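# Remove both clips from the cell, leads stay connected

## Task

Pull each of the two clips off the cell and set them down somewhere away from it. The strips must not end up bent, and the leads must still be plugged in when you finish.

## Robot and tools

Robot: two seven-joint arms, left_arm (base near y = +0.37 m) and right_arm (base near y = -0.42 m). Each has a two-finger parallel gripper. The fingers point along the gripper's own +z axis and close along its y axis. end_effector_position is the spot between the pads when they are shut. Closed fingertips reach about 19 mm past it, open ones about 6 mm.

Frame: everything is in the scene frame. The origin sits at table height, halfway between the two arms. +x points out over the table, +y points toward left_arm, and +z points up. Positions are in metres and orientations are quaternions (w, x, y, z). Flange force is the exception: it is given along the gripper's own x, y, z axes, includes the weight of anything held, and always carries some error.

Row layout (used by execute_actions and move): one flat list of 16 numbers covering both arms, each number between -1 and 1. The order is left dx, dy, dz, rx, ry, rz, left gripper position, left gripper speed, then the same eight for the right arm. Always send all 16, even if only one arm moves.
- dx to rz are offsets, not poses. They are measured from the arm's Hand target as it stood when the action or move began, along the scene axes.
- 1.0 equals 0.6 m of travel or 180 degrees of turn.
- rx, ry, rz together form one rotation vector, turning about the hand's own position.
- Every row and every listed target counts from that same starting point, not from the previous row. Sending the same offset twice therefore moves the arm twice as far.
- All six zeros asks again for the current Hand target. This also ends a push against something.

Gripper numbers are absolute commands, not offsets.
- position: +1 is fully open (85 mm), 0 is roughly 45 mm, -1 is fully closed. The scale is not linear.
- speed: -1 gives about 20 mm/s, 0 about 85, +1 about 150. A faster close grips harder.
- A 0 here is a real command. To leave a gripper alone, repeat the last position and speed you sent.
- To grip, command a position narrower than the part and hold it. To release, command a few millimetres wider than the part.

Tools:
- execute_actions(actions, cameras): actions is a list of actions. Each action is a table of up to 15 rows, and each row lasts 1/30 s. A shorter table repeats its last row until all 15 steps are used. Images come back only if actions is empty or cameras names them ("all", names, or []).
- move(target, speed, blend, blocking, cameras): drives each gripper in a straight line to the offset in target. target is either one 16-number row or a list of up to 15 rows, all measured from the starting Hand targets.
  - speed is the top speed in m/s, from 0.002 to 0.5 (default 0.25). Rotation is capped at twice that in rad/s and never above 0.873 rad/s. Give one number, or one per target.
  - blend is in metres and rounds corners in a list. The default 0 stops at each point.
  - blocking=false returns after about 0.5 s while the move continues.
  - A move never lasts more than 10 s. It does not avoid obstacles or the other arm.
  - Changed gripper numbers on later targets are sent on arrival at that target, once everything is still.
- wait(seconds 0 to 10, cameras): lets time pass while the last commands stay in force.
- stop(cameras): brakes a running move. The fingers keep going.
- zoom_image(camera, region): camera is one of cam_low, cam_left_wrist, cam_right_wrist. region is [x0, y0, x1, y1] in pixels of that camera's latest image, no larger than 504 by 504.
- clear_fault(arm): arm is left_arm or right_arm. Use it only after a result reports a torque fault on that arm.
- finished_scene(scene): ends the scene for good. Call it only when the clips are off and stay off without the robot.

Cameras: cam_low is fixed and looks across the table. cam_left_wrist and cam_right_wrist ride on the hands. All images are 672x504. Calibration figures are approximate, and wrist pictures can lag while the arm moves.

Result lines:
- Hand target: the last commanded pose, after clipping. The next offsets count from it. The real gripper often rests a little short of it.
- Tool commands: the gripper commands currently in force.
- Joint positions, velocities and torques. Torques change only with contact or load.
- Gripper readouts:
  - position_measured_pct is roughly 50 - 50 x position.
  - object_status: 0 moving, 1 blocked while opening, 2 stopped on an object before the target (a firm grip), 3 reached the target or pads met (nothing held, or a weak grip).
  - motor_current_ma: about 1000 when holding, near 0 in the air.
- Wrist depth: a 7x7 grid of distances in mm in front of each wrist camera. "-" means no reading.
- Motor temperatures: a MOTOR HOT line appears at 60 °C. At 75 °C that arm sags and stops for 30 s or more.
- The move: line ends with done, off_target, moving, held or fault. limits=paced means the pose was clipped; limits=held means a safety check withheld steps.

The controller limits each commanded orientation to 32 degrees from the present one. Large turns can swing the elbow.

Cautions:
- The arms are stiff. A target only millimetres beyond a firm contact presses very hard and can trigger a torque fault, which stops the arm until clear_fault is called. Approach contacts slowly and with small offsets.
- Never let the arms or fingers press on each other. A clearance check blocks some arm-to-arm approaches but not all.
- Don't grip hard on a clip still seated on the cell, and don't twist it. Pull it straight off gently so the strips stay flat.
- Keep away from the leads: don't snag or pull them out.
- Set the clips down on the table clear of the cell. Open the fingers only once the clip is resting, never mid-motion.
- Nothing may fall or be left off the table. Avoid fast swings with a part in hand and avoid hitting the table.
- Holding loads or stretched-out poses for a long time heats the motors.

Each tool is called by a JSON object that holds its "fn" and its "kwargs".

## Session

{"fn": "execute_actions", "kwargs": {"actions": []}}

Scene clock: 0.00 s.
left_arm: end_effector_position=(+0.2629, +0.9039, +0.1625) position_measured_pct=0.0 object_status=3 motor_current_ma=0 end_effector_quat_wxyz=(+0.210, +0.697, +0.247, +0.639) | right_arm: end_effector_position=(+0.7177, -0.3026, +0.3916) position_measured_pct=0.0 object_status=3 motor_current_ma=0 end_effector_quat_wxyz=(-0.367, +0.653, +0.527, +0.401)
Joint positions: left_arm=[-1.731 1.119 0.056 1.535 1.428 1.483 2.72] | right_arm=[0.194 1.068 -0.053 0.4 -1.108 1.65 -0.138]
Joint velocities: within noise
Joint torques (N m): no reading
Motor temperatures (°C): left_arm=[36 35 35 36 38 41 46] | right_arm=[34 33 34 37 38 38 41]
Flange force (N): no reading
Wrist depth (mm): cam_left_wrist=[2351 2343 2294 2310 2278 2240 2232 / 2360 2351 2343 2294 2302 2248 2255 / 2376 2360 2368 2351 2286 2286 2232 / 2438 2411 1787 2286 2335 2294 2240 / 2351 2411 2368 1546 2294 2351 2302 / 1857 2271 663 832 2326 2271 2278 / 1696 1884 526 658 868 2351 2278] | cam_right_wrist=[2833 2934 2960 3041 3070 3234 2987 / 2921 3014 3098 3157 3234 3366 2921 / 3113 3157 3315 3282 3400 3453 1749 / 1270 1285 1251 1239 1232 3113 3028 / 1022 1008 990 972 955 2465 2474 / 859 850 838 826 821 811 2072 / 755 748 743 733 728 715 1773]
Hand target: left_arm +0.2629, +0.9039, +0.1625; +0.210, +0.697, +0.247, +0.639 | right_arm +0.7177, -0.3026, +0.3916; -0.367, +0.653, +0.527, +0.401
Tool commands: left_gripper/position=+1.0 left_gripper/speed=+1.0 right_gripper/position=+1.0 right_gripper/speed=+1.0

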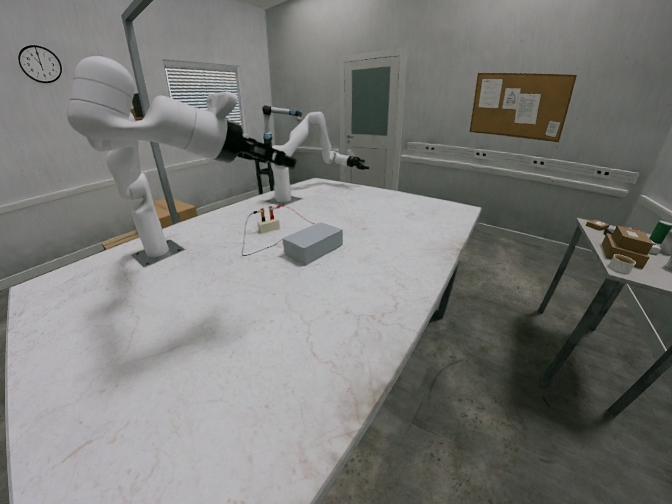

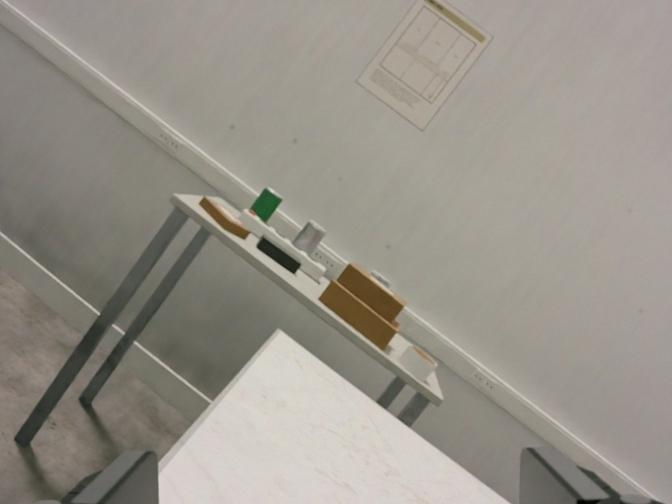

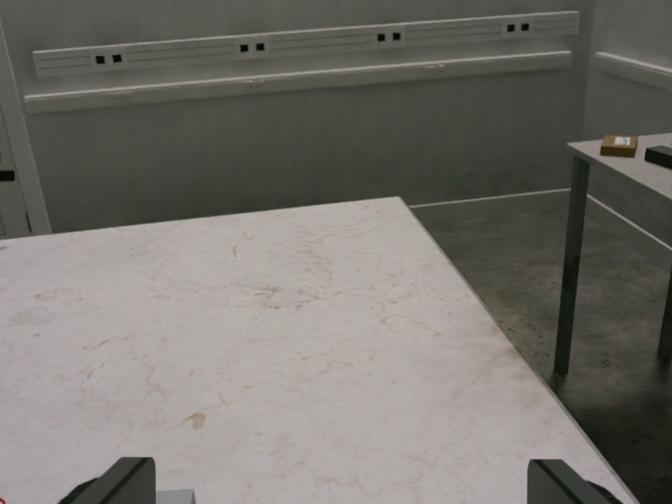

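{"fn": "zoom_image", "kwargs": {"camera": "cam_low", "region": [230, 190, 350, 280]}}

Scaled by 4.200 from the camera's 672x504 image, which has a finer 960x720 frame.

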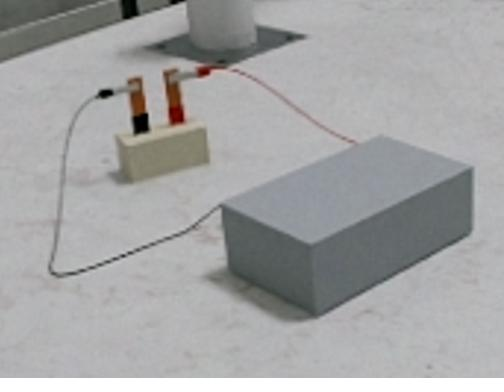

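{"fn": "move", "kwargs": {"target": [0,0,0,0,0,0,1,1,-0.83,0.488,-0.15,-0.265,0.29,-0.381,1,1], "cameras": ["cam_low","cam_right_wrist"]}}

Scene clock: 11.37 s.
left_arm: end_effector_position=(+0.2629, +0.9039, +0.1625) position_measured_pct=0.0 object_status=3 motor_current_ma=0 end_effector_quat_wxyz=(+0.210, +0.697, +0.247, +0.639) | right_arm: end_effector_position=(+0.2197, -0.0098, +0.3017) position_measured_pct=0.0 object_status=3 motor_current_ma=0 end_effector_quat_wxyz=(+0.000, +1.000, +0.000, +0.000)
Joint positions: left_arm=[-1.731 1.119 0.056 1.535 1.428 1.483 2.72] | right_arm=[-1.213 0.372 0.052 1.405 -0.019 1.365 -2.712]
Joint torques (N m): left_arm=[-0.1 -23.51 5.43 -2.39 1.62 2.06 -0.06] | right_arm=[-0.31 -16.16 0.88 -7.92 0.14 -0.26 0.1]
Flange force (N): left_arm=[1.2 -9.5 -2.0] | right_arm=[1.6 -3.0 -3.4]
Wrist depth (mm): cam_left_wrist=[2318 2368 2294 2278 2255 2302 2218 / 2411 2318 2302 2351 2294 2248 2240 / 2411 2335 2335 2326 2318 2248 2225 / 2402 2360 1787 2278 2294 2294 2263 / 2302 2394 2360 1567 2310 2326 2271 / 1884 2278 663 831 2376 2302 2294 / 1683 1878 527 661 868 2351 2318] | cam_right_wrist=[450 450 451 449 449 451 450 / 450 450 449 450 450 451 449 / 450 450 450 450 450 449 450 / 447 450 404 449 450 451 449 / 449 447 449 404 449 449 450 / 449 449 449 448 449 449 450 / 448 449 450 447 449 447 449]
Hand target: left_arm +0.2629, +0.9039, +0.1625; +0.210, +0.697, +0.247, +0.639 | right_arm +0.2197, -0.0098, +0.3017; +0.000, +1.000, +0.000, +0.000
Off the commanded pose: left_arm 0.000 m, 0 deg | right_arm 0.000 m, 0 deg.
move: done
camera_calibration:
cam_right_wrist: T_world_to_cam=[[0.00814188, -0.999911, -0.0105369, -0.00647942], [-0.999717, -0.00790374, -0.0224473, 0.284282], [0.022362, 0.0107167, -0.999692, 0.446478], [0, 0, 0, 1]] pos_world=[0.27427, -0.00901673, 0.452654]
Images, in order (width x height): cam_low 672x504, cam_right_wrist 672x504.

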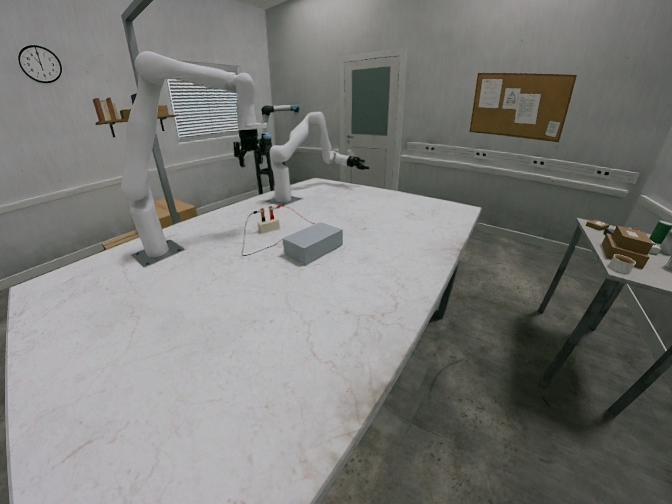

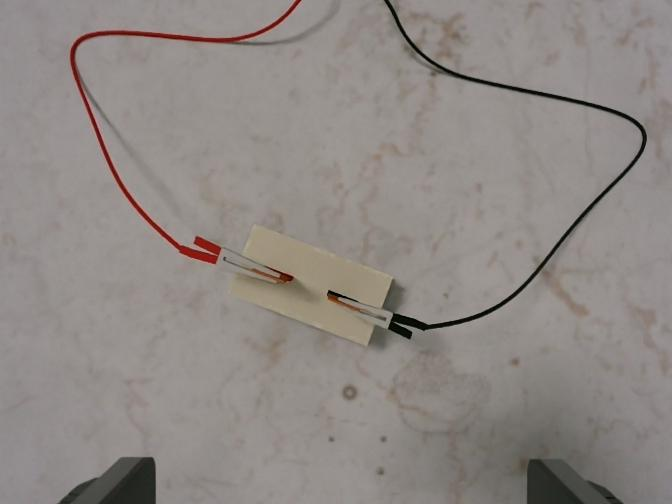

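{"fn": "zoom_image", "kwargs": {"camera": "cam_right_wrist", "region": [170, 200, 450, 370]}}

Scaled by 1.800.

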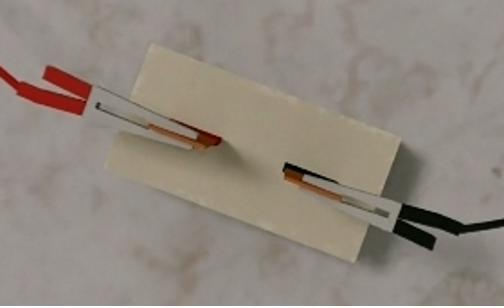

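{"fn": "move", "kwargs": {"target": [0,0,0,0,0,0,1,1,0.0389,-0.0542,-0.17,0,0,0.389,1,1], "cameras": ["cam_low","cam_right_wrist"]}}

{"fn": "zoom_image", "kwargs": {"camera": "cam_right_wrist", "region": [230, 234, 450, 504]}}

Scene clock: 28.10 s.
left_arm: end_effector_position=(+0.2629, +0.9039, +0.1625) position_measured_pct=0.0 object_status=3 motor_current_ma=0 end_effector_quat_wxyz=(+0.210, +0.697, +0.247, +0.639) | right_arm: end_effector_position=(+0.2430, -0.0424, +0.1997) position_measured_pct=0.0 object_status=3 motor_current_ma=0 end_effector_quat_wxyz=(+0.000, +0.819, +0.574, +0.000)
Joint positions: left_arm=[-1.731 1.119 0.056 1.535 1.428 1.483 2.72] | right_arm=[-0.968 0.427 -0.188 1.672 0.089 1.052 -1.514]
Joint torques (N m): left_arm=[-0.08 -23.49 5.37 -2.39 1.65 2.1 -0.02] | right_arm=[-0.44 -16.1 -0.03 -7.06 0.09 -0.15 -0.09]
Flange force (N): left_arm=[1.1 -9.4 -2.0] | right_arm=[2.1 1.3 -2.4]
Wrist depth (mm): cam_left_wrist=[2326 2343 2318 2255 2271 2240 2232 / 2394 2385 2326 2286 2271 2255 2255 / 2402 2326 2326 2310 2318 2263 2203 / 2402 2368 1782 2278 2368 2278 2263 / 2248 2368 2360 1553 2326 2278 2248 / 1878 2294 659 829 2326 2310 2302 / 1687 1873 525 660 870 2351 2310] | cam_right_wrist=[347 347 347 347 346 346 346 / 346 348 347 348 346 346 346 / 347 347 346 302 346 347 347 / 347 346 347 301 347 347 347 / 346 346 347 302 346 348 347 / 348 346 347 347 347 347 347 / 346 347 347 346 346 347 347]
Hand target: left_arm +0.2629, +0.9039, +0.1625; +0.210, +0.697, +0.247, +0.639 | right_arm +0.2430, -0.0424, +0.1997; +0.000, +0.819, +0.574, +0.000
Off the commanded pose: left_arm 0.000 m, 0 deg | right_arm 0.000 m, 0 deg.
move: done
camera_calibration:
cam_right_wrist: T_world_to_cam=[[0.942496, -0.334054, -0.010455, -0.239164], [-0.334209, -0.942234, -0.0223627, 0.103744], [-0.0023807, 0.024571, -0.999695, 0.350941], [0, 0, 0, 1]] pos_world=[0.260918, 0.00923455, 0.350654]
Images, in order (width x height): cam_low 672x504, cam_right_wrist 672x504.

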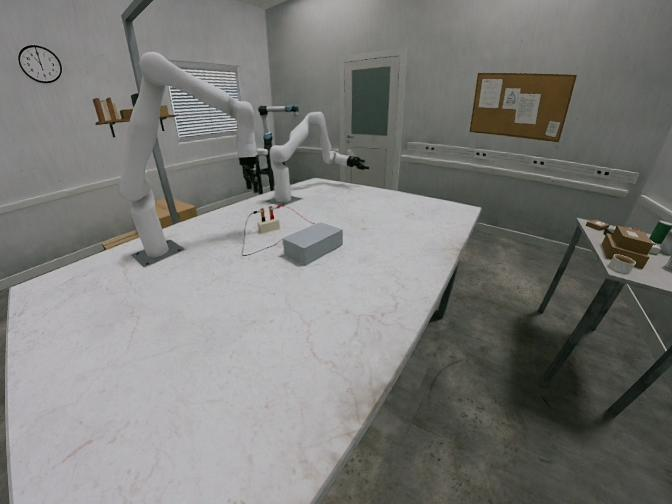

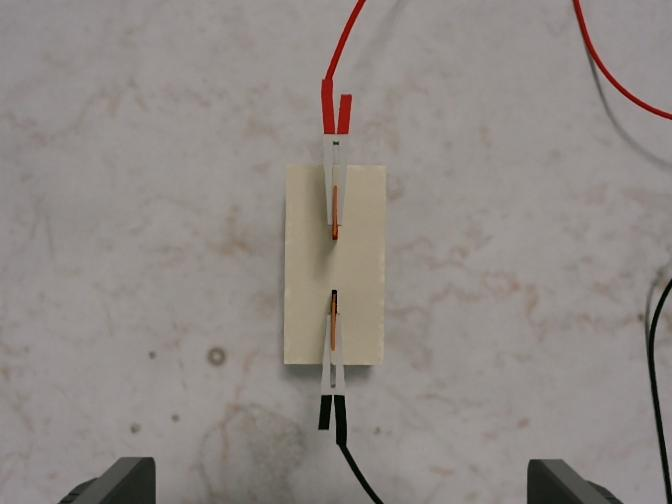

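Scaled by 1.867.

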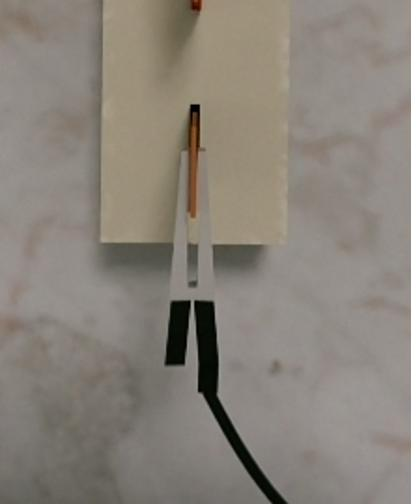

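{"fn": "move", "kwargs": {"target": [0,0,0,0,0,0,1,1,-0.0055,0.002,-0.0917,0,0,0,1,1], "cameras": ["cam_right_wrist"]}}

{"fn": "zoom_image", "kwargs": {"camera": "cam_right_wrist", "region": [230, 304, 430, 504]}}

Scene clock: 37.80 s.
left_arm: end_effector_position=(+0.2629, +0.9039, +0.1625) position_measured_pct=0.0 object_status=3 motor_current_ma=0 end_effector_quat_wxyz=(+0.210, +0.697, +0.247, +0.639) | right_arm: end_effector_position=(+0.2397, -0.0411, +0.1447) position_measured_pct=0.0 object_status=3 motor_current_ma=0 end_effector_quat_wxyz=(+0.000, +0.819, +0.574, +0.000)
Joint positions: left_arm=[-1.731 1.119 0.056 1.535 1.428 1.483 2.72] | right_arm=[-0.981 0.5 -0.182 1.758 0.112 0.894 -1.541]
Joint torques (N m): left_arm=[-0.1 -23.47 5.41 -2.37 1.6 2.1 -0.03] | right_arm=[-0.43 -16.6 -0.04 -6.2 0.06 -0.08 -0.04]
Flange force (N): left_arm=[1.2 -9.4 -1.9] | right_arm=[2.2 1.3 -2.1]
Wrist depth (mm): cam_left_wrist=[2351 2343 2310 2286 2248 2232 2218 / 2385 2335 2310 2318 2248 2232 2248 / 2411 2385 2343 2318 2310 2263 2248 / 2420 2376 1787 2286 2318 2278 2302 / 2271 2385 2385 1571 2326 2318 2302 / 1873 2286 661 828 2343 2335 2286 / 1679 1884 524 659 869 2294 2294] | cam_right_wrist=[292 292 292 291 292 292 292 / 292 292 292 292 291 292 292 / 292 292 291 247 291 291 292 / 292 292 292 247 292 292 291 / 292 292 292 247 292 291 291 / 293 291 291 292 292 292 292 / 292 291 292 292 292 291 292]
Hand target: left_arm +0.2629, +0.9039, +0.1625; +0.210, +0.697, +0.247, +0.639 | right_arm +0.2397, -0.0412, +0.1446; +0.000, +0.819, +0.574, +0.000
Off the commanded pose: left_arm 0.000 m, 0 deg | right_arm 0.000 m, 0 deg.
move: done
camera_calibration:
cam_right_wrist: T_world_to_cam=[[0.942527, -0.333965, -0.010488, -0.236227], [-0.334121, -0.942263, -0.0224573, 0.102547], [-0.00238248, 0.0246709, -0.999693, 0.295919], [0, 0, 0, 1]] pos_world=[0.257618, 0.0104342, 0.295654]
Images, in order (width x height): cam_right_wrist 672x504.

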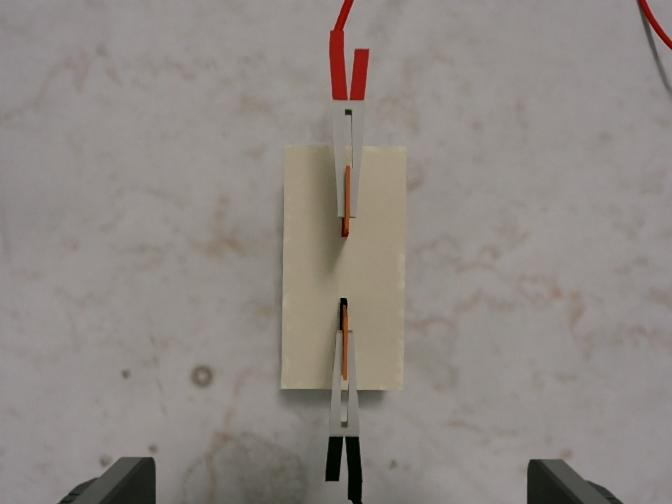

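Scaled by 2.520.

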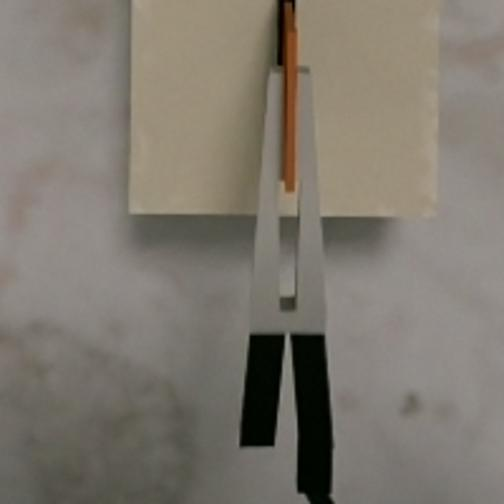

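{"fn": "move", "kwargs": {"target": [[0,0,0,0,0,0,1,1,0.0002,-0.0053,-0.03,0,0,0,1,1],[0,0,0,0,0,0,1,1,0.0002,-0.0053,-0.0628,0,0,0,-0.4,0]], "speed": 0.1, "cameras": ["cam_right_wrist"]}}

{"fn": "zoom_image", "kwargs": {"camera": "cam_right_wrist", "region": [180, 254, 500, 504]}}

Scene clock: 46.60 s.
left_arm: end_effector_position=(+0.2629, +0.9039, +0.1625) position_measured_pct=0.0 object_status=3 motor_current_ma=0 end_effector_quat_wxyz=(+0.210, +0.697, +0.247, +0.639) | right_arm: end_effector_position=(+0.2398, -0.0443, +0.1070) position_measured_pct=69.7 object_status=0 motor_current_ma=0 end_effector_quat_wxyz=(+0.000, +0.819, +0.574, +0.000)
Joint positions: left_arm=[-1.731 1.119 0.056 1.535 1.428 1.483 2.72] | right_arm=[-0.985 0.557 -0.173 1.812 0.129 0.784 -1.553]
Joint torques (N m): left_arm=[-0.11 -23.5 5.38 -2.37 1.6 2.09 -0.05] | right_arm=[-0.47 -16.99 -0.03 -5.49 0.05 -0.17 -0.04]
Flange force (N): left_arm=[1.3 -9.5 -1.9] | right_arm=[2.7 1.6 -2.1]
Wrist depth (mm): cam_left_wrist=[2376 2335 2310 2302 2263 2271 2188 / 2376 2376 2351 2286 2255 2248 2218 / 2411 2335 2351 2343 2294 2263 2271 / 2420 2385 1802 2255 2286 2240 2278 / 2302 2385 2360 1579 2343 2318 2271 / 1900 2294 661 826 2360 2302 2310 / 1679 1884 525 660 871 2310 2286] | cam_right_wrist=[254 254 254 254 254 254 254 / 254 254 254 254 254 255 254 / 255 254 254 - 254 254 254 / 254 254 254 209 254 254 254 / 254 254 254 209 254 254 254 / 254 254 254 209 253 253 254 / 254 254 254 254 254 254 254]
Hand target: left_arm +0.2629, +0.9039, +0.1625; +0.210, +0.697, +0.247, +0.639 | right_arm +0.2398, -0.0443, +0.1070; +0.000, +0.819, +0.574, +0.000
Off the commanded pose: left_arm 0.000 m, 0 deg | right_arm 0.000 m, 0 deg.
move: done
camera_calibration:
cam_right_wrist: T_world_to_cam=[[0.942527, -0.333965, -0.010488, -0.237785], [-0.334121, -0.942263, -0.0224573, 0.0987186], [-0.00238248, 0.0246709, -0.999693, 0.25831], [0, 0, 0, 1]] pos_world=[0.257718, 0.00723419, 0.257954]
Images, in order (width x height): cam_right_wrist 672x504.

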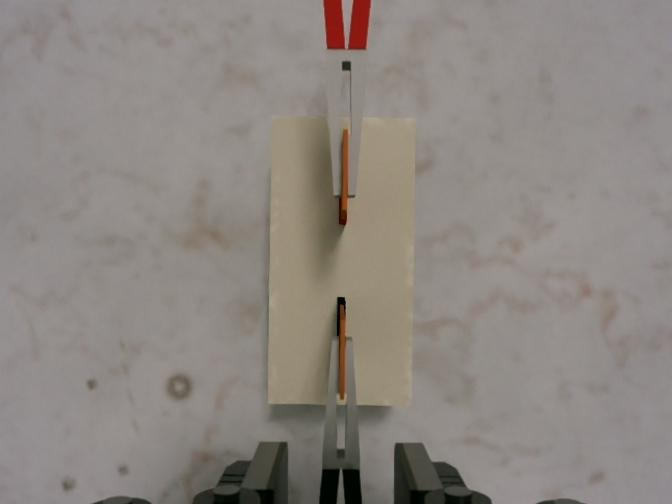

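Scaled by 1.575.

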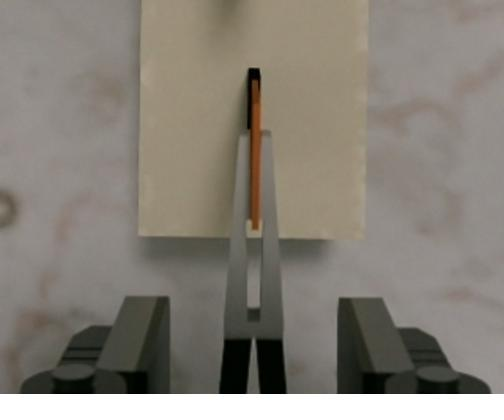

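{"fn": "move", "kwargs": {"target": [0,0,0,0,0,0,1,1,0,0,0,0,0,0,-0.7,-1], "cameras": ["cam_right_wrist"]}}

{"fn": "zoom_image", "kwargs": {"camera": "cam_right_wrist", "region": [240, 304, 440, 504]}}

{"fn": "move", "kwargs": {"target": [0,0,0,0,0,0,1,1,0,0,0,0,0,0,-0.8,-1], "cameras": ["cam_right_wrist"]}}

{"fn": "zoom_image", "kwargs": {"camera": "cam_right_wrist", "region": [240, 304, 440, 504]}}

Scene clock: 50.03 s.
left_arm: end_effector_position=(+0.2629, +0.9039, +0.1625) position_measured_pct=0.0 object_status=3 motor_current_ma=0 end_effector_quat_wxyz=(+0.210, +0.697, +0.247, +0.639) | right_arm: end_effector_position=(+0.2398, -0.0443, +0.1070) position_measured_pct=85.3 object_status=0 motor_current_ma=0 end_effector_quat_wxyz=(+0.000, +0.819, +0.574, +0.000)
Joint positions: left_arm=[-1.731 1.119 0.056 1.535 1.428 1.483 2.72] | right_arm=[-0.985 0.557 -0.173 1.812 0.129 0.784 -1.553]
Joint torques (N m): left_arm=[-0.06 -23.47 5.47 -2.38 1.57 2.05 -0.03] | right_arm=[-0.44 -16.99 0.01 -5.52 0.07 -0.16 -0.06]
Flange force (N): left_arm=[1.2 -9.4 -2.0] | right_arm=[2.6 1.6 -2.1]
Wrist depth (mm): cam_left_wrist=[2411 2360 2302 2294 2271 2240 2225 / 2368 2335 2335 2302 2263 2271 2248 / 2351 2368 2326 2302 2278 2255 2248 / 2429 2376 1773 2271 2310 2318 2278 / 2263 2368 2420 1556 2368 2302 2255 / 1884 2263 664 830 2343 2318 2302 / 1670 1868 525 658 867 2368 2294] | cam_right_wrist=[254 253 254 254 254 254 254 / 254 254 254 254 254 254 254 / 254 254 254 - 254 254 254 / 254 254 254 209 254 254 254 / 254 254 254 209 254 254 254 / 254 254 254 209 254 254 255 / 254 254 254 254 254 253 254]
Hand target: left_arm +0.2629, +0.9039, +0.1625; +0.210, +0.697, +0.247, +0.639 | right_arm +0.2398, -0.0443, +0.1070; +0.000, +0.819, +0.574, +0.000
Off the commanded pose: left_arm 0.000 m, 0 deg | right_arm 0.000 m, 0 deg.
move: done
camera_calibration:
cam_right_wrist: T_world_to_cam=[[0.942527, -0.333965, -0.010488, -0.237785], [-0.334121, -0.942263, -0.0224573, 0.0987186], [-0.00238248, 0.0246709, -0.999693, 0.25831], [0, 0, 0, 1]] pos_world=[0.257718, 0.00723419, 0.257954]
Images, in order (width x height): cam_right_wrist 672x504.

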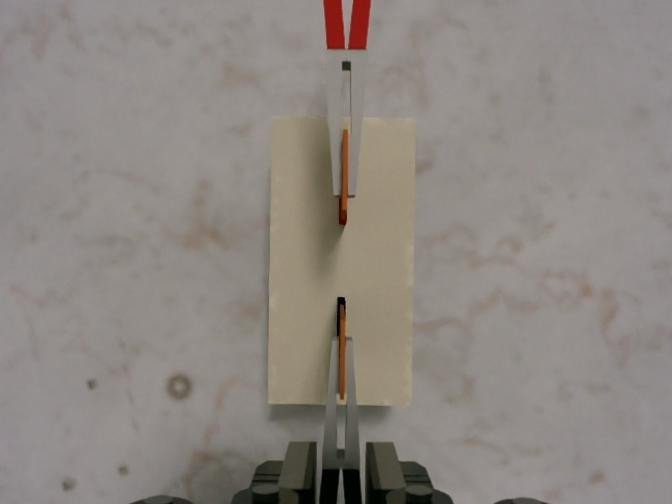

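Scaled by 2.520.

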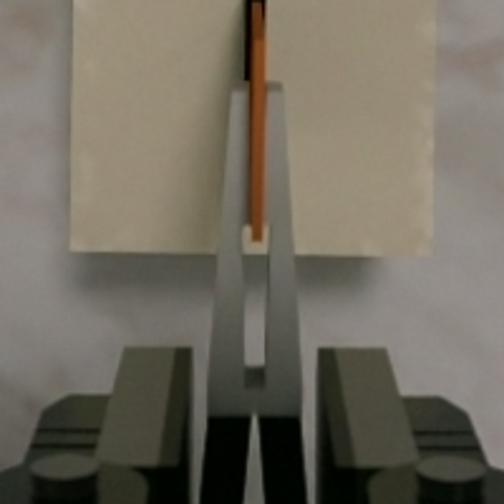

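Scene clock: 50.70 s.
left_arm: end_effector_position=(+0.2629, +0.9039, +0.1625) position_measured_pct=0.0 object_status=3 motor_current_ma=0 end_effector_quat_wxyz=(+0.210, +0.697, +0.247, +0.639) | right_arm: end_effector_position=(+0.2398, -0.0443, +0.1070) position_measured_pct=89.6 object_status=0 motor_current_ma=170 end_effector_quat_wxyz=(+0.000, +0.819, +0.574, +0.000)
Joint positions: left_arm=[-1.731 1.119 0.056 1.535 1.428 1.483 2.72] | right_arm=[-0.985 0.557 -0.173 1.812 0.129 0.784 -1.553]
Joint torques (N m): left_arm=[-0.08 -23.5 5.4 -2.42 1.65 2.07 -0.03] | right_arm=[-0.47 -16.99 0 -5.52 0.04 -0.16 -0.07]
Flange force (N): left_arm=[1.1 -9.3 -2.0] | right_arm=[2.6 1.6 -2.1]
Wrist depth (mm): cam_left_wrist=[2360 2335 2302 2286 2263 2248 2210 / 2376 2343 2343 2294 2271 2286 2248 / 2402 2343 2286 2343 2263 2263 2240 / 2376 2429 1773 2271 2302 2286 2255 / 2310 2376 2368 1571 2310 2318 2294 / 1889 2263 662 833 2335 2318 2302 / 1683 1894 526 655 868 2335 2302] | cam_right_wrist=[254 254 254 254 254 254 254 / 254 254 254 254 254 254 254 / 254 254 254 - 254 254 254 / 254 254 254 209 254 254 253 / 254 254 254 209 253 254 254 / 254 254 254 - 254 254 254 / 254 254 254 - 254 254 254]
Hand target: left_arm +0.2629, +0.9039, +0.1625; +0.210, +0.697, +0.247, +0.639 | right_arm +0.2398, -0.0443, +0.1070; +0.000, +0.819, +0.574, +0.000
Off the commanded pose: left_arm 0.000 m, 0 deg | right_arm 0.000 m, 0 deg.
move: done
camera_calibration:
cam_right_wrist: T_world_to_cam=[[0.942527, -0.333965, -0.010488, -0.237785], [-0.334121, -0.942263, -0.0224573, 0.0987186], [-0.00238248, 0.0246709, -0.999693, 0.25831], [0, 0, 0, 1]] pos_world=[0.257718, 0.00723419, 0.257954]
Images, in order (width x height): cam_right_wrist 672x504.

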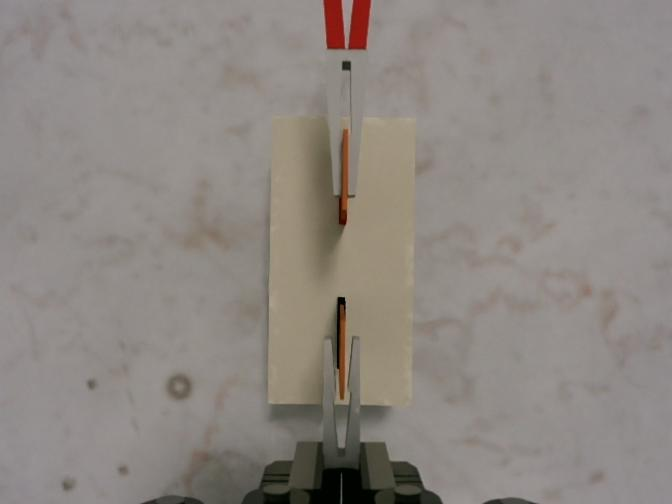

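Scaled by 2.520.

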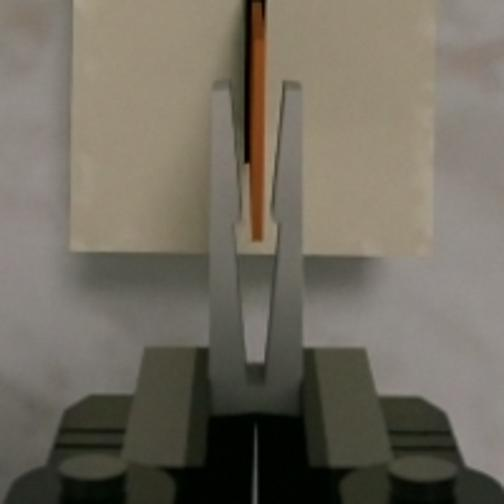

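{"fn": "move", "kwargs": {"target": [[0,0,0,0,0,0,1,1,-0.0285,-0.0783,0,0,0,0,-0.8,-1],[0,0,0,0,0,0,1,1,-0.068,-0.188,-0.06,0,0,0,-0.8,-1],[0,0,0,0,0,0,1,1,-0.068,-0.188,-0.132,0,0,0,-0.8,-1]], "speed": [0.05,0.1,0.05], "blend": [0.01,0.01,0], "cameras": ["cam_low","cam_right_wrist"]}}

{"fn": "zoom_image", "kwargs": {"camera": "cam_low", "region": [190, 160, 330, 280]}}

Scene clock: 57.50 s.
left_arm: end_effector_position=(+0.2629, +0.9039, +0.1625) position_measured_pct=0.0 object_status=3 motor_current_ma=0 end_effector_quat_wxyz=(+0.210, +0.697, +0.247, +0.639) | right_arm: end_effector_position=(+0.1990, -0.1571, +0.0278) position_measured_pct=89.6 object_status=3 motor_current_ma=170 end_effector_quat_wxyz=(+0.000, +0.819, +0.574, +0.000)
Joint positions: left_arm=[-1.731 1.119 0.056 1.535 1.428 1.483 2.72] | right_arm=[-0.967 0.573 -0.114 2.259 0.198 0.319 -1.581]
Joint torques (N m): left_arm=[-0.04 -23.47 5.36 -2.37 1.64 2.07 -0.02] | right_arm=[-0.4 -13.69 0.35 -1.88 0.05 -0.08 -0.06]
Flange force (N): left_arm=[1.2 -9.4 -2.0] | right_arm=[2.9 2.5 -2.8]
Wrist depth (mm): cam_left_wrist=[2376 2326 2294 2286 2302 2263 2240 / 2351 2335 2302 2318 2255 2232 2248 / 2394 2351 2318 2335 2278 2263 2263 / 2420 2376 1782 2271 2318 2278 2232 / 2294 2394 2368 1564 2310 2326 2255 / 1884 2302 666 825 2343 2302 2278 / 1679 1889 525 659 870 2335 2318] | cam_right_wrist=[175 175 175 175 175 175 175 / 175 175 175 175 175 175 175 / 175 175 175 175 175 175 175 / 175 175 175 175 175 175 175 / 175 175 175 175 175 175 175 / 175 175 175 175 175 175 175 / 175 175 175 - 175 175 175]
Hand target: left_arm +0.2629, +0.9039, +0.1625; +0.210, +0.697, +0.247, +0.639 | right_arm +0.1990, -0.1571, +0.0278; +0.000, +0.819, +0.574, +0.000
Off the commanded pose: left_arm 0.000 m, 0 deg | right_arm 0.000 m, 0 deg.
move: done
camera_calibration:
cam_right_wrist: T_world_to_cam=[[0.942496, -0.334053, -0.0104884, -0.237834], [-0.33421, -0.942231, -0.022457, -0.0229569], [-0.00238069, 0.0246709, -0.999693, 0.181819], [0, 0, 0, 1]] pos_world=[0.216918, -0.105566, 0.178754]
Images, in order (width x height): cam_low 672x504, cam_right_wrist 672x504.

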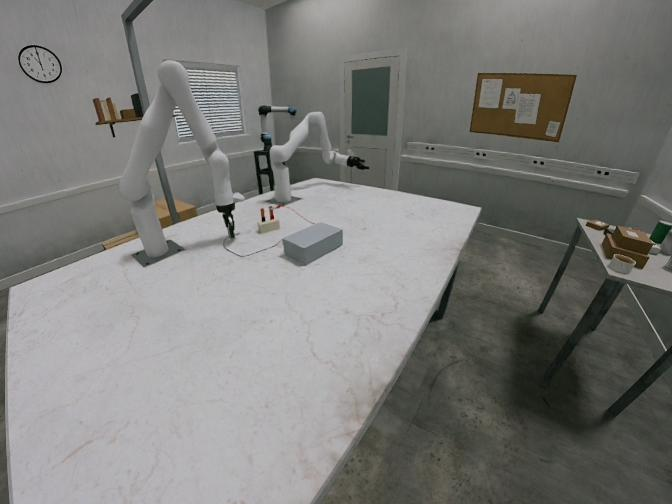

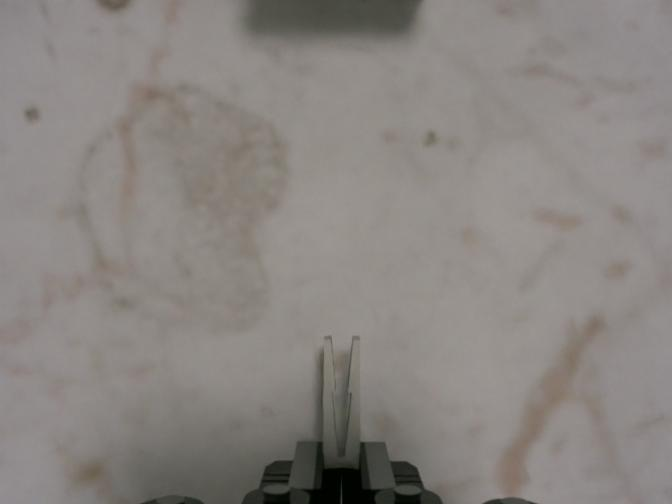

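Scaled by 3.600 from the camera's 672x504 image, which has a finer 960x720 frame.

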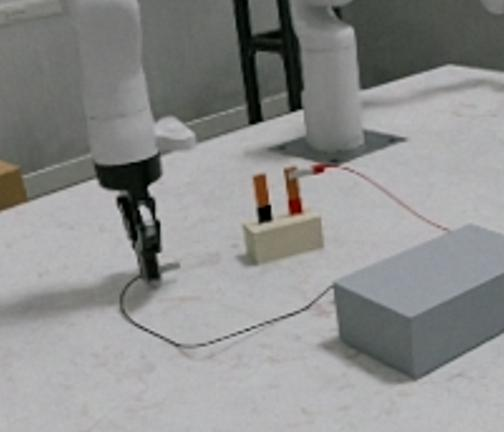

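{"fn": "move", "kwargs": {"target": [[0,0,0,0,0,0,1,1,0,0,0,0,0,0,-0.4,-1],[0,0,0,0,0,0,1,1,0,0,0.2,0,0,0,-0.4,-1],[0,0,0,0,0,0,1,1,0.08,0.2,0.31,0,0,0.99,0,0],[0,0,0,0,0,0,1,1,0.1355,0.3663,0.195,0,0,1,0,0]], "speed": [0.1,0.15,0.25,0.2], "blend": [0,0.02,0.02,0], "cameras": ["cam_low","cam_right_wrist"]}}

{"fn": "zoom_image", "kwargs": {"camera": "cam_right_wrist", "region": [230, 304, 430, 504]}}

Scene clock: 72.27 s.
left_arm: end_effector_position=(+0.2629, +0.9039, +0.1625) position_measured_pct=0.0 object_status=3 motor_current_ma=0 end_effector_quat_wxyz=(+0.210, +0.697, +0.247, +0.639) | right_arm: end_effector_position=(+0.2803, +0.0626, +0.1448) position_measured_pct=49.8 object_status=3 motor_current_ma=0 end_effector_quat_wxyz=(+0.000, -0.574, +0.819, +0.000)
Joint positions: left_arm=[-1.731 1.119 0.056 1.535 1.428 1.483 2.72] | right_arm=[-0.718 0.833 -0.804 1.324 0.601 1.23 1.26]
Joint torques (N m): left_arm=[-0.1 -23.48 5.44 -2.42 1.62 2.09 -0.05] | right_arm=[-0.4 -21.25 -3.82 -6.06 0.07 -0.07 -0.04]
Flange force (N): left_arm=[1.2 -9.3 -2.0] | right_arm=[-3.7 -1.3 -2.1]
Wrist depth (mm): cam_left_wrist=[2360 2376 2278 2271 2263 2278 2218 / 2385 2335 2326 2302 2271 2286 2240 / 2385 2343 2351 2343 2294 2294 2263 / 2411 2360 1797 2335 2318 2294 2294 / 2294 2385 2360 1586 2318 2302 2302 / 1878 2263 658 832 2318 2326 2286 / 1679 1868 525 658 872 2335 2318] | cam_right_wrist=[294 293 293 293 293 292 292 / 292 293 292 293 292 292 292 / 292 292 293 247 292 292 291 / 293 292 292 246 291 291 291 / 292 292 292 246 291 291 290 / 292 291 291 291 290 290 290 / 292 292 291 291 291 290 290]
Hand target: left_arm +0.2629, +0.9039, +0.1625; +0.210, +0.697, +0.247, +0.639 | right_arm +0.2803, +0.0626, +0.1447; +0.000, -0.574, +0.819, +0.000
Off the commanded pose: left_arm 0.000 m, 0 deg | right_arm 0.000 m, 0 deg.
move: done; blend cut to 0 m at target 3
camera_calibration:
cam_right_wrist: T_world_to_cam=[[-0.942527, 0.333965, -0.010488, 0.246708], [0.334121, 0.942263, -0.0224573, -0.0914522], [0.00238248, -0.0246709, -0.999693, 0.295311], [0, 0, 0, 1]] pos_world=[0.262382, 0.0110658, 0.295754]
Images, in order (width x height): cam_low 672x504, cam_right_wrist 672x504.

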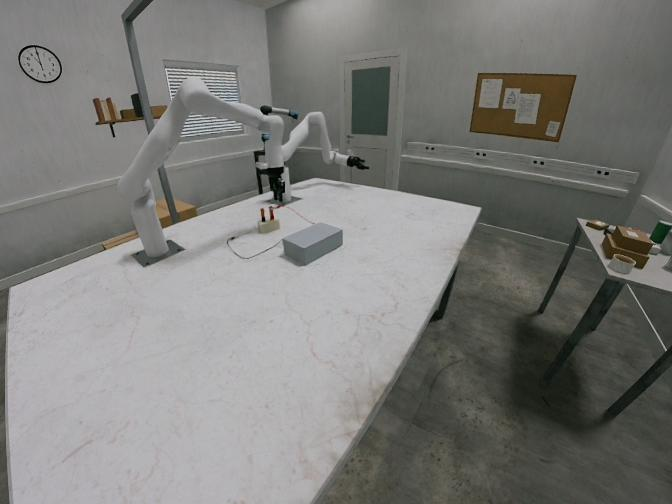

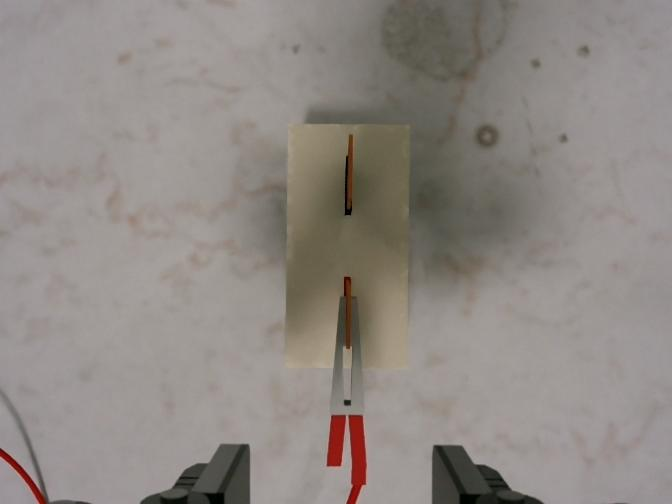

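Scaled by 2.520.

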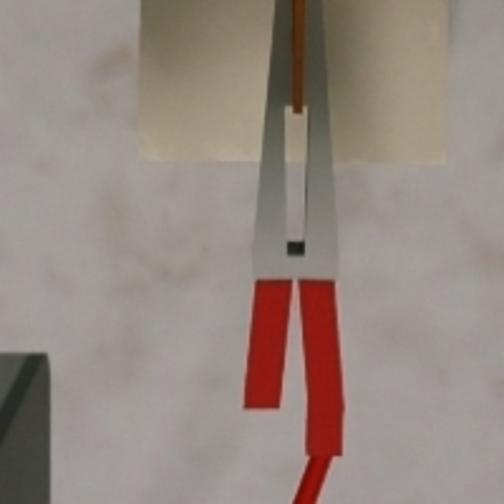

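{"fn": "move", "kwargs": {"target": [0,0,0,0,0,0,1,1,-0.0052,-0.0031,-0.0628,0,0,0,-0.4,0], "speed": 0.1, "cameras": ["cam_right_wrist"]}}

{"fn": "zoom_image", "kwargs": {"camera": "cam_right_wrist", "region": [240, 304, 440, 504]}}

Scene clock: 75.87 s.
left_arm: end_effector_position=(+0.2629, +0.9039, +0.1625) position_measured_pct=0.0 object_status=3 motor_current_ma=0 end_effector_quat_wxyz=(+0.210, +0.697, +0.247, +0.639) | right_arm: end_effector_position=(+0.2772, +0.0608, +0.1071) position_measured_pct=69.7 object_status=3 motor_current_ma=0 end_effector_quat_wxyz=(+0.000, -0.574, +0.819, +0.000)
Joint positions: left_arm=[-1.731 1.119 0.056 1.535 1.428 1.483 2.72] | right_arm=[-0.723 0.873 -0.783 1.382 0.635 1.145 1.225]
Joint torques (N m): left_arm=[-0.12 -23.52 5.4 -2.42 1.61 2.07 -0.02] | right_arm=[-0.42 -21.13 -3.94 -5.7 0.06 0.07 -0.08]
Flange force (N): left_arm=[1.0 -9.3 -1.9] | right_arm=[-2.9 -1.3 -1.9]
Wrist depth (mm): cam_left_wrist=[2376 2335 2318 2302 2255 2218 2218 / 2394 2368 2294 2310 2326 2263 2278 / 2438 2394 2343 2318 2286 2286 2271 / 2411 2368 1797 2278 2343 2255 2271 / 2326 2385 2385 1571 2294 2294 2294 / 1873 2318 662 829 2310 2310 2271 / 1666 1884 526 660 872 2351 2286] | cam_right_wrist=[256 256 256 255 255 254 254 / 255 255 254 254 254 254 254 / 255 255 255 - 253 253 253 / 255 255 254 209 253 253 253 / 255 254 254 209 253 253 252 / 254 254 254 254 253 253 252 / 254 254 253 253 253 253 253]
Hand target: left_arm +0.2629, +0.9039, +0.1625; +0.210, +0.697, +0.247, +0.639 | right_arm +0.2772, +0.0608, +0.1071; +0.000, -0.574, +0.819, +0.000
Off the commanded pose: left_arm 0.000 m, 0 deg | right_arm 0.000 m, 0 deg.
move: done
camera_calibration:
cam_right_wrist: T_world_to_cam=[[-0.942527, 0.333964, -0.010488, 0.243993], [0.334121, 0.942263, -0.0224573, -0.0895647], [0.00238249, -0.0246709, -0.999693, 0.257685], [0, 0, 0, 1]] pos_world=[0.259282, 0.00926581, 0.258154]
Images, in order (width x height): cam_right_wrist 672x504.

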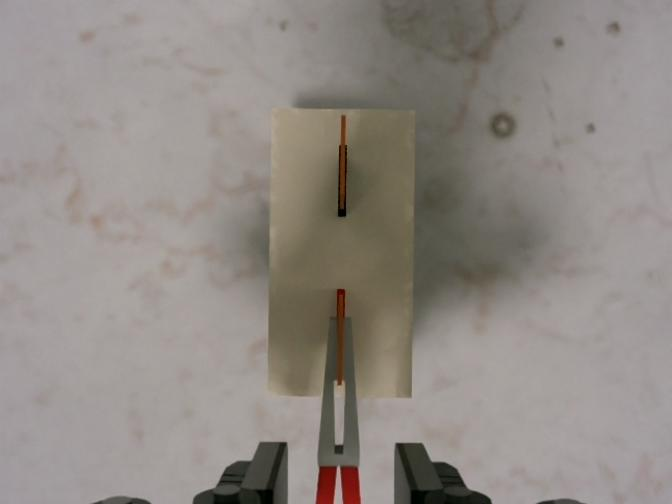

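Scaled by 2.520.

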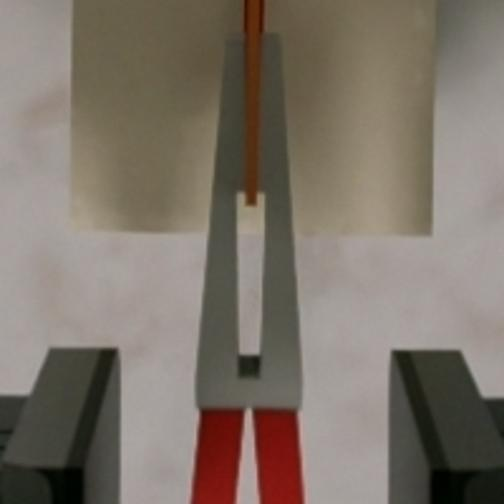

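{"fn": "move", "kwargs": {"target": [[0,0,0,0,0,0,1,1,0.0009,-0.0003,0,0,0,0,-0.4,0],[0,0,0,0,0,0,1,1,0.0009,-0.0003,0,0,0,0,-0.8,-1]], "cameras": ["cam_right_wrist"]}}

{"fn": "zoom_image", "kwargs": {"camera": "cam_right_wrist", "region": [240, 304, 440, 504]}}

Scene clock: 79.60 s.
left_arm: end_effector_position=(+0.2629, +0.9039, +0.1625) position_measured_pct=0.0 object_status=3 motor_current_ma=0 end_effector_quat_wxyz=(+0.210, +0.697, +0.247, +0.639) | right_arm: end_effector_position=(+0.2777, +0.0606, +0.1071) position_measured_pct=89.6 object_status=0 motor_current_ma=310 end_effector_quat_wxyz=(+0.000, -0.574, +0.819, +0.000)
Joint positions: left_arm=[-1.731 1.119 0.056 1.535 1.428 1.483 2.72] | right_arm=[-0.722 0.873 -0.783 1.382 0.635 1.145 1.226]
Joint torques (N m): left_arm=[-0.1 -23.46 5.41 -2.42 1.64 2.06 -0.03] | right_arm=[-0.47 -21.17 -3.94 -5.73 0.03 -0.06 -0.06]
Flange force (N): left_arm=[1.1 -9.2 -2.0] | right_arm=[-3.0 -1.4 -2.1]
Wrist depth (mm): cam_left_wrist=[2343 2351 2286 2310 2248 2278 2210 / 2385 2310 2326 2286 2294 2240 2240 / 2368 2368 2351 2302 2294 2278 2263 / 2394 2360 1778 2326 2326 2263 2278 / 2326 2394 2351 1567 2318 2318 2286 / 1911 2294 662 830 2368 2310 2278 / 1670 1878 527 658 868 2335 2302] | cam_right_wrist=[256 255 255 255 254 254 254 / 255 255 255 254 254 254 253 / 255 255 255 - 253 253 253 / 254 255 255 209 254 253 253 / 255 255 254 209 253 253 253 / 254 254 253 253 253 253 253 / 254 254 253 - 253 252 252]
Hand target: left_arm +0.2629, +0.9039, +0.1625; +0.210, +0.697, +0.247, +0.639 | right_arm +0.2777, +0.0606, +0.1071; +0.000, -0.574, +0.819, +0.000
Off the commanded pose: left_arm 0.000 m, 0 deg | right_arm 0.000 m, 0 deg.
move: done
camera_calibration:
cam_right_wrist: T_world_to_cam=[[-0.942496, 0.334053, -0.0104884, 0.244616], [0.33421, 0.942231, -0.022457, -0.0896019], [0.00238069, -0.0246709, -0.999693, 0.257579], [0, 0, 0, 1]] pos_world=[0.259882, 0.00906576, 0.258054]
Images, in order (width x height): cam_right_wrist 672x504.

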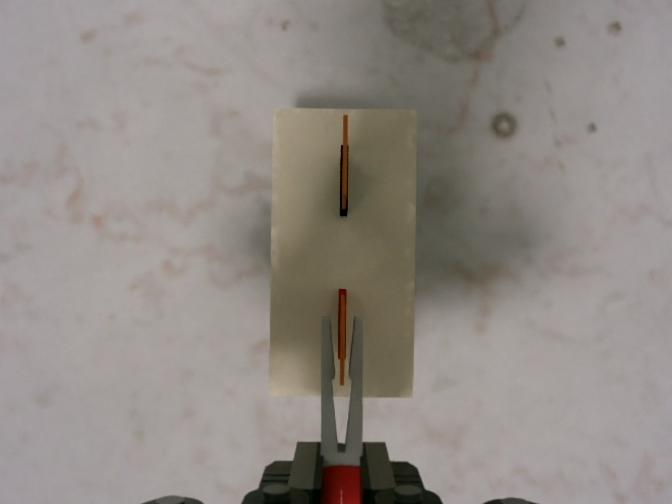

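Scaled by 2.520.

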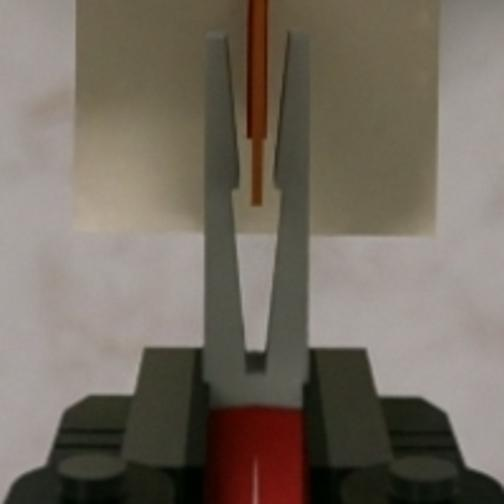

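{"fn": "move", "kwargs": {"target": [[0,0,0,0,0,0,1,1,0.0285,0.0783,0,0,0,0,-0.8,-1],[0,0,0,0,0,0,1,1,0.068,0.188,-0.06,0,0,0,-0.8,-1],[0,0,0,0,0,0,1,1,0.068,0.188,-0.132,0,0,0,-0.8,-1],[0,0,0,0,0,0,1,1,0.068,0.188,-0.132,0,0,0,-0.4,-1],[0,0,0,0,0,0,1,1,0.068,0.188,0.16,0,0,0,-0.4,-1]], "speed": [0.05,0.1,0.05,0.1,0.1], "blend": [0.01,0.01,0,0,0], "cameras": ["cam_low","cam_right_wrist"]}}

{"fn": "zoom_image", "kwargs": {"camera": "cam_low", "region": [200, 160, 360, 280]}}

Scene clock: 88.93 s.
left_arm: end_effector_position=(+0.2629, +0.9039, +0.1625) position_measured_pct=0.0 object_status=3 motor_current_ma=0 end_effector_quat_wxyz=(+0.210, +0.697, +0.247, +0.639) | right_arm: end_effector_position=(+0.3185, +0.1734, +0.2031) position_measured_pct=69.7 object_status=3 motor_current_ma=0 end_effector_quat_wxyz=(+0.000, -0.574, +0.819, +0.000)
Joint positions: left_arm=[-1.731 1.119 0.056 1.535 1.428 1.483 2.72] | right_arm=[-0.984 1.055 -0.74 0.54 0.63 1.664 1.472]
Joint torques (N m): left_arm=[-0.14 -23.48 5.35 -2.42 1.63 2.04 -0.09] | right_arm=[-0.44 -26.41 -1.84 -6.36 0.07 -0.15 -0.05]
Flange force (N): left_arm=[1.3 -9.4 -1.9] | right_arm=[-7.6 -1.6 -3.4]
Wrist depth (mm): cam_left_wrist=[2376 2360 2351 2271 2271 2263 2240 / 2385 2368 2376 2286 2278 2248 2263 / 2394 2376 2335 2286 2318 2240 2255 / 2411 2376 1792 2302 2278 2286 2225 / 2351 2376 2335 1560 2294 2286 2310 / 1884 2278 662 829 2360 2326 2326 / 1687 1884 525 657 869 2310 2294] | cam_right_wrist=[352 352 352 305 351 351 349 / 351 351 350 340 350 350 348 / 351 350 350 350 348 349 349 / 351 350 349 350 349 348 347 / 350 350 350 349 348 347 348 / 350 348 349 348 349 347 346 / 349 349 350 348 348 347 347]
Hand target: left_arm +0.2629, +0.9039, +0.1625; +0.210, +0.697, +0.247, +0.639 | right_arm +0.3185, +0.1734, +0.2031; +0.000, -0.574, +0.819, +0.000
Off the commanded pose: left_arm 0.000 m, 0 deg | right_arm 0.000 m, 0 deg.
move: done
camera_calibration:
cam_right_wrist: T_world_to_cam=[[-0.942527, 0.333965, -0.010488, 0.246415], [0.334121, 0.942263, -0.0224573, -0.207342], [0.00238248, -0.0246709, -0.999693, 0.356235], [0, 0, 0, 1]] pos_world=[0.300682, 0.121866, 0.354054]
Images, in order (width x height): cam_low 672x504, cam_right_wrist 672x504.

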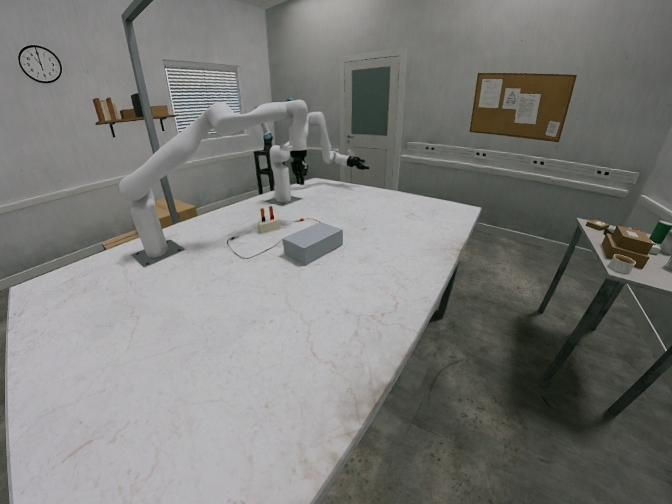

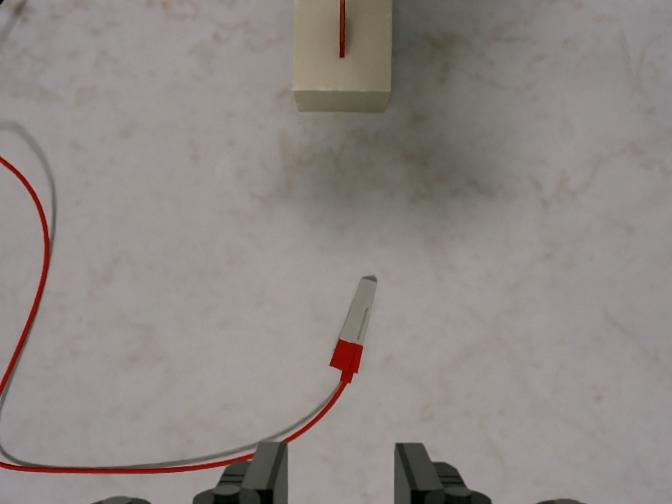

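Scaled by 3.150 from the camera's 672x504 image, which has a finer 960x720 frame.

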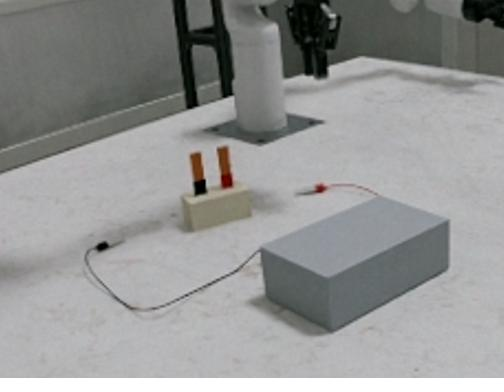

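Both are off and lying clear.

{"fn": "finished_scene", "kwargs": {"scene": 1}}

The scene is finished: the task was done.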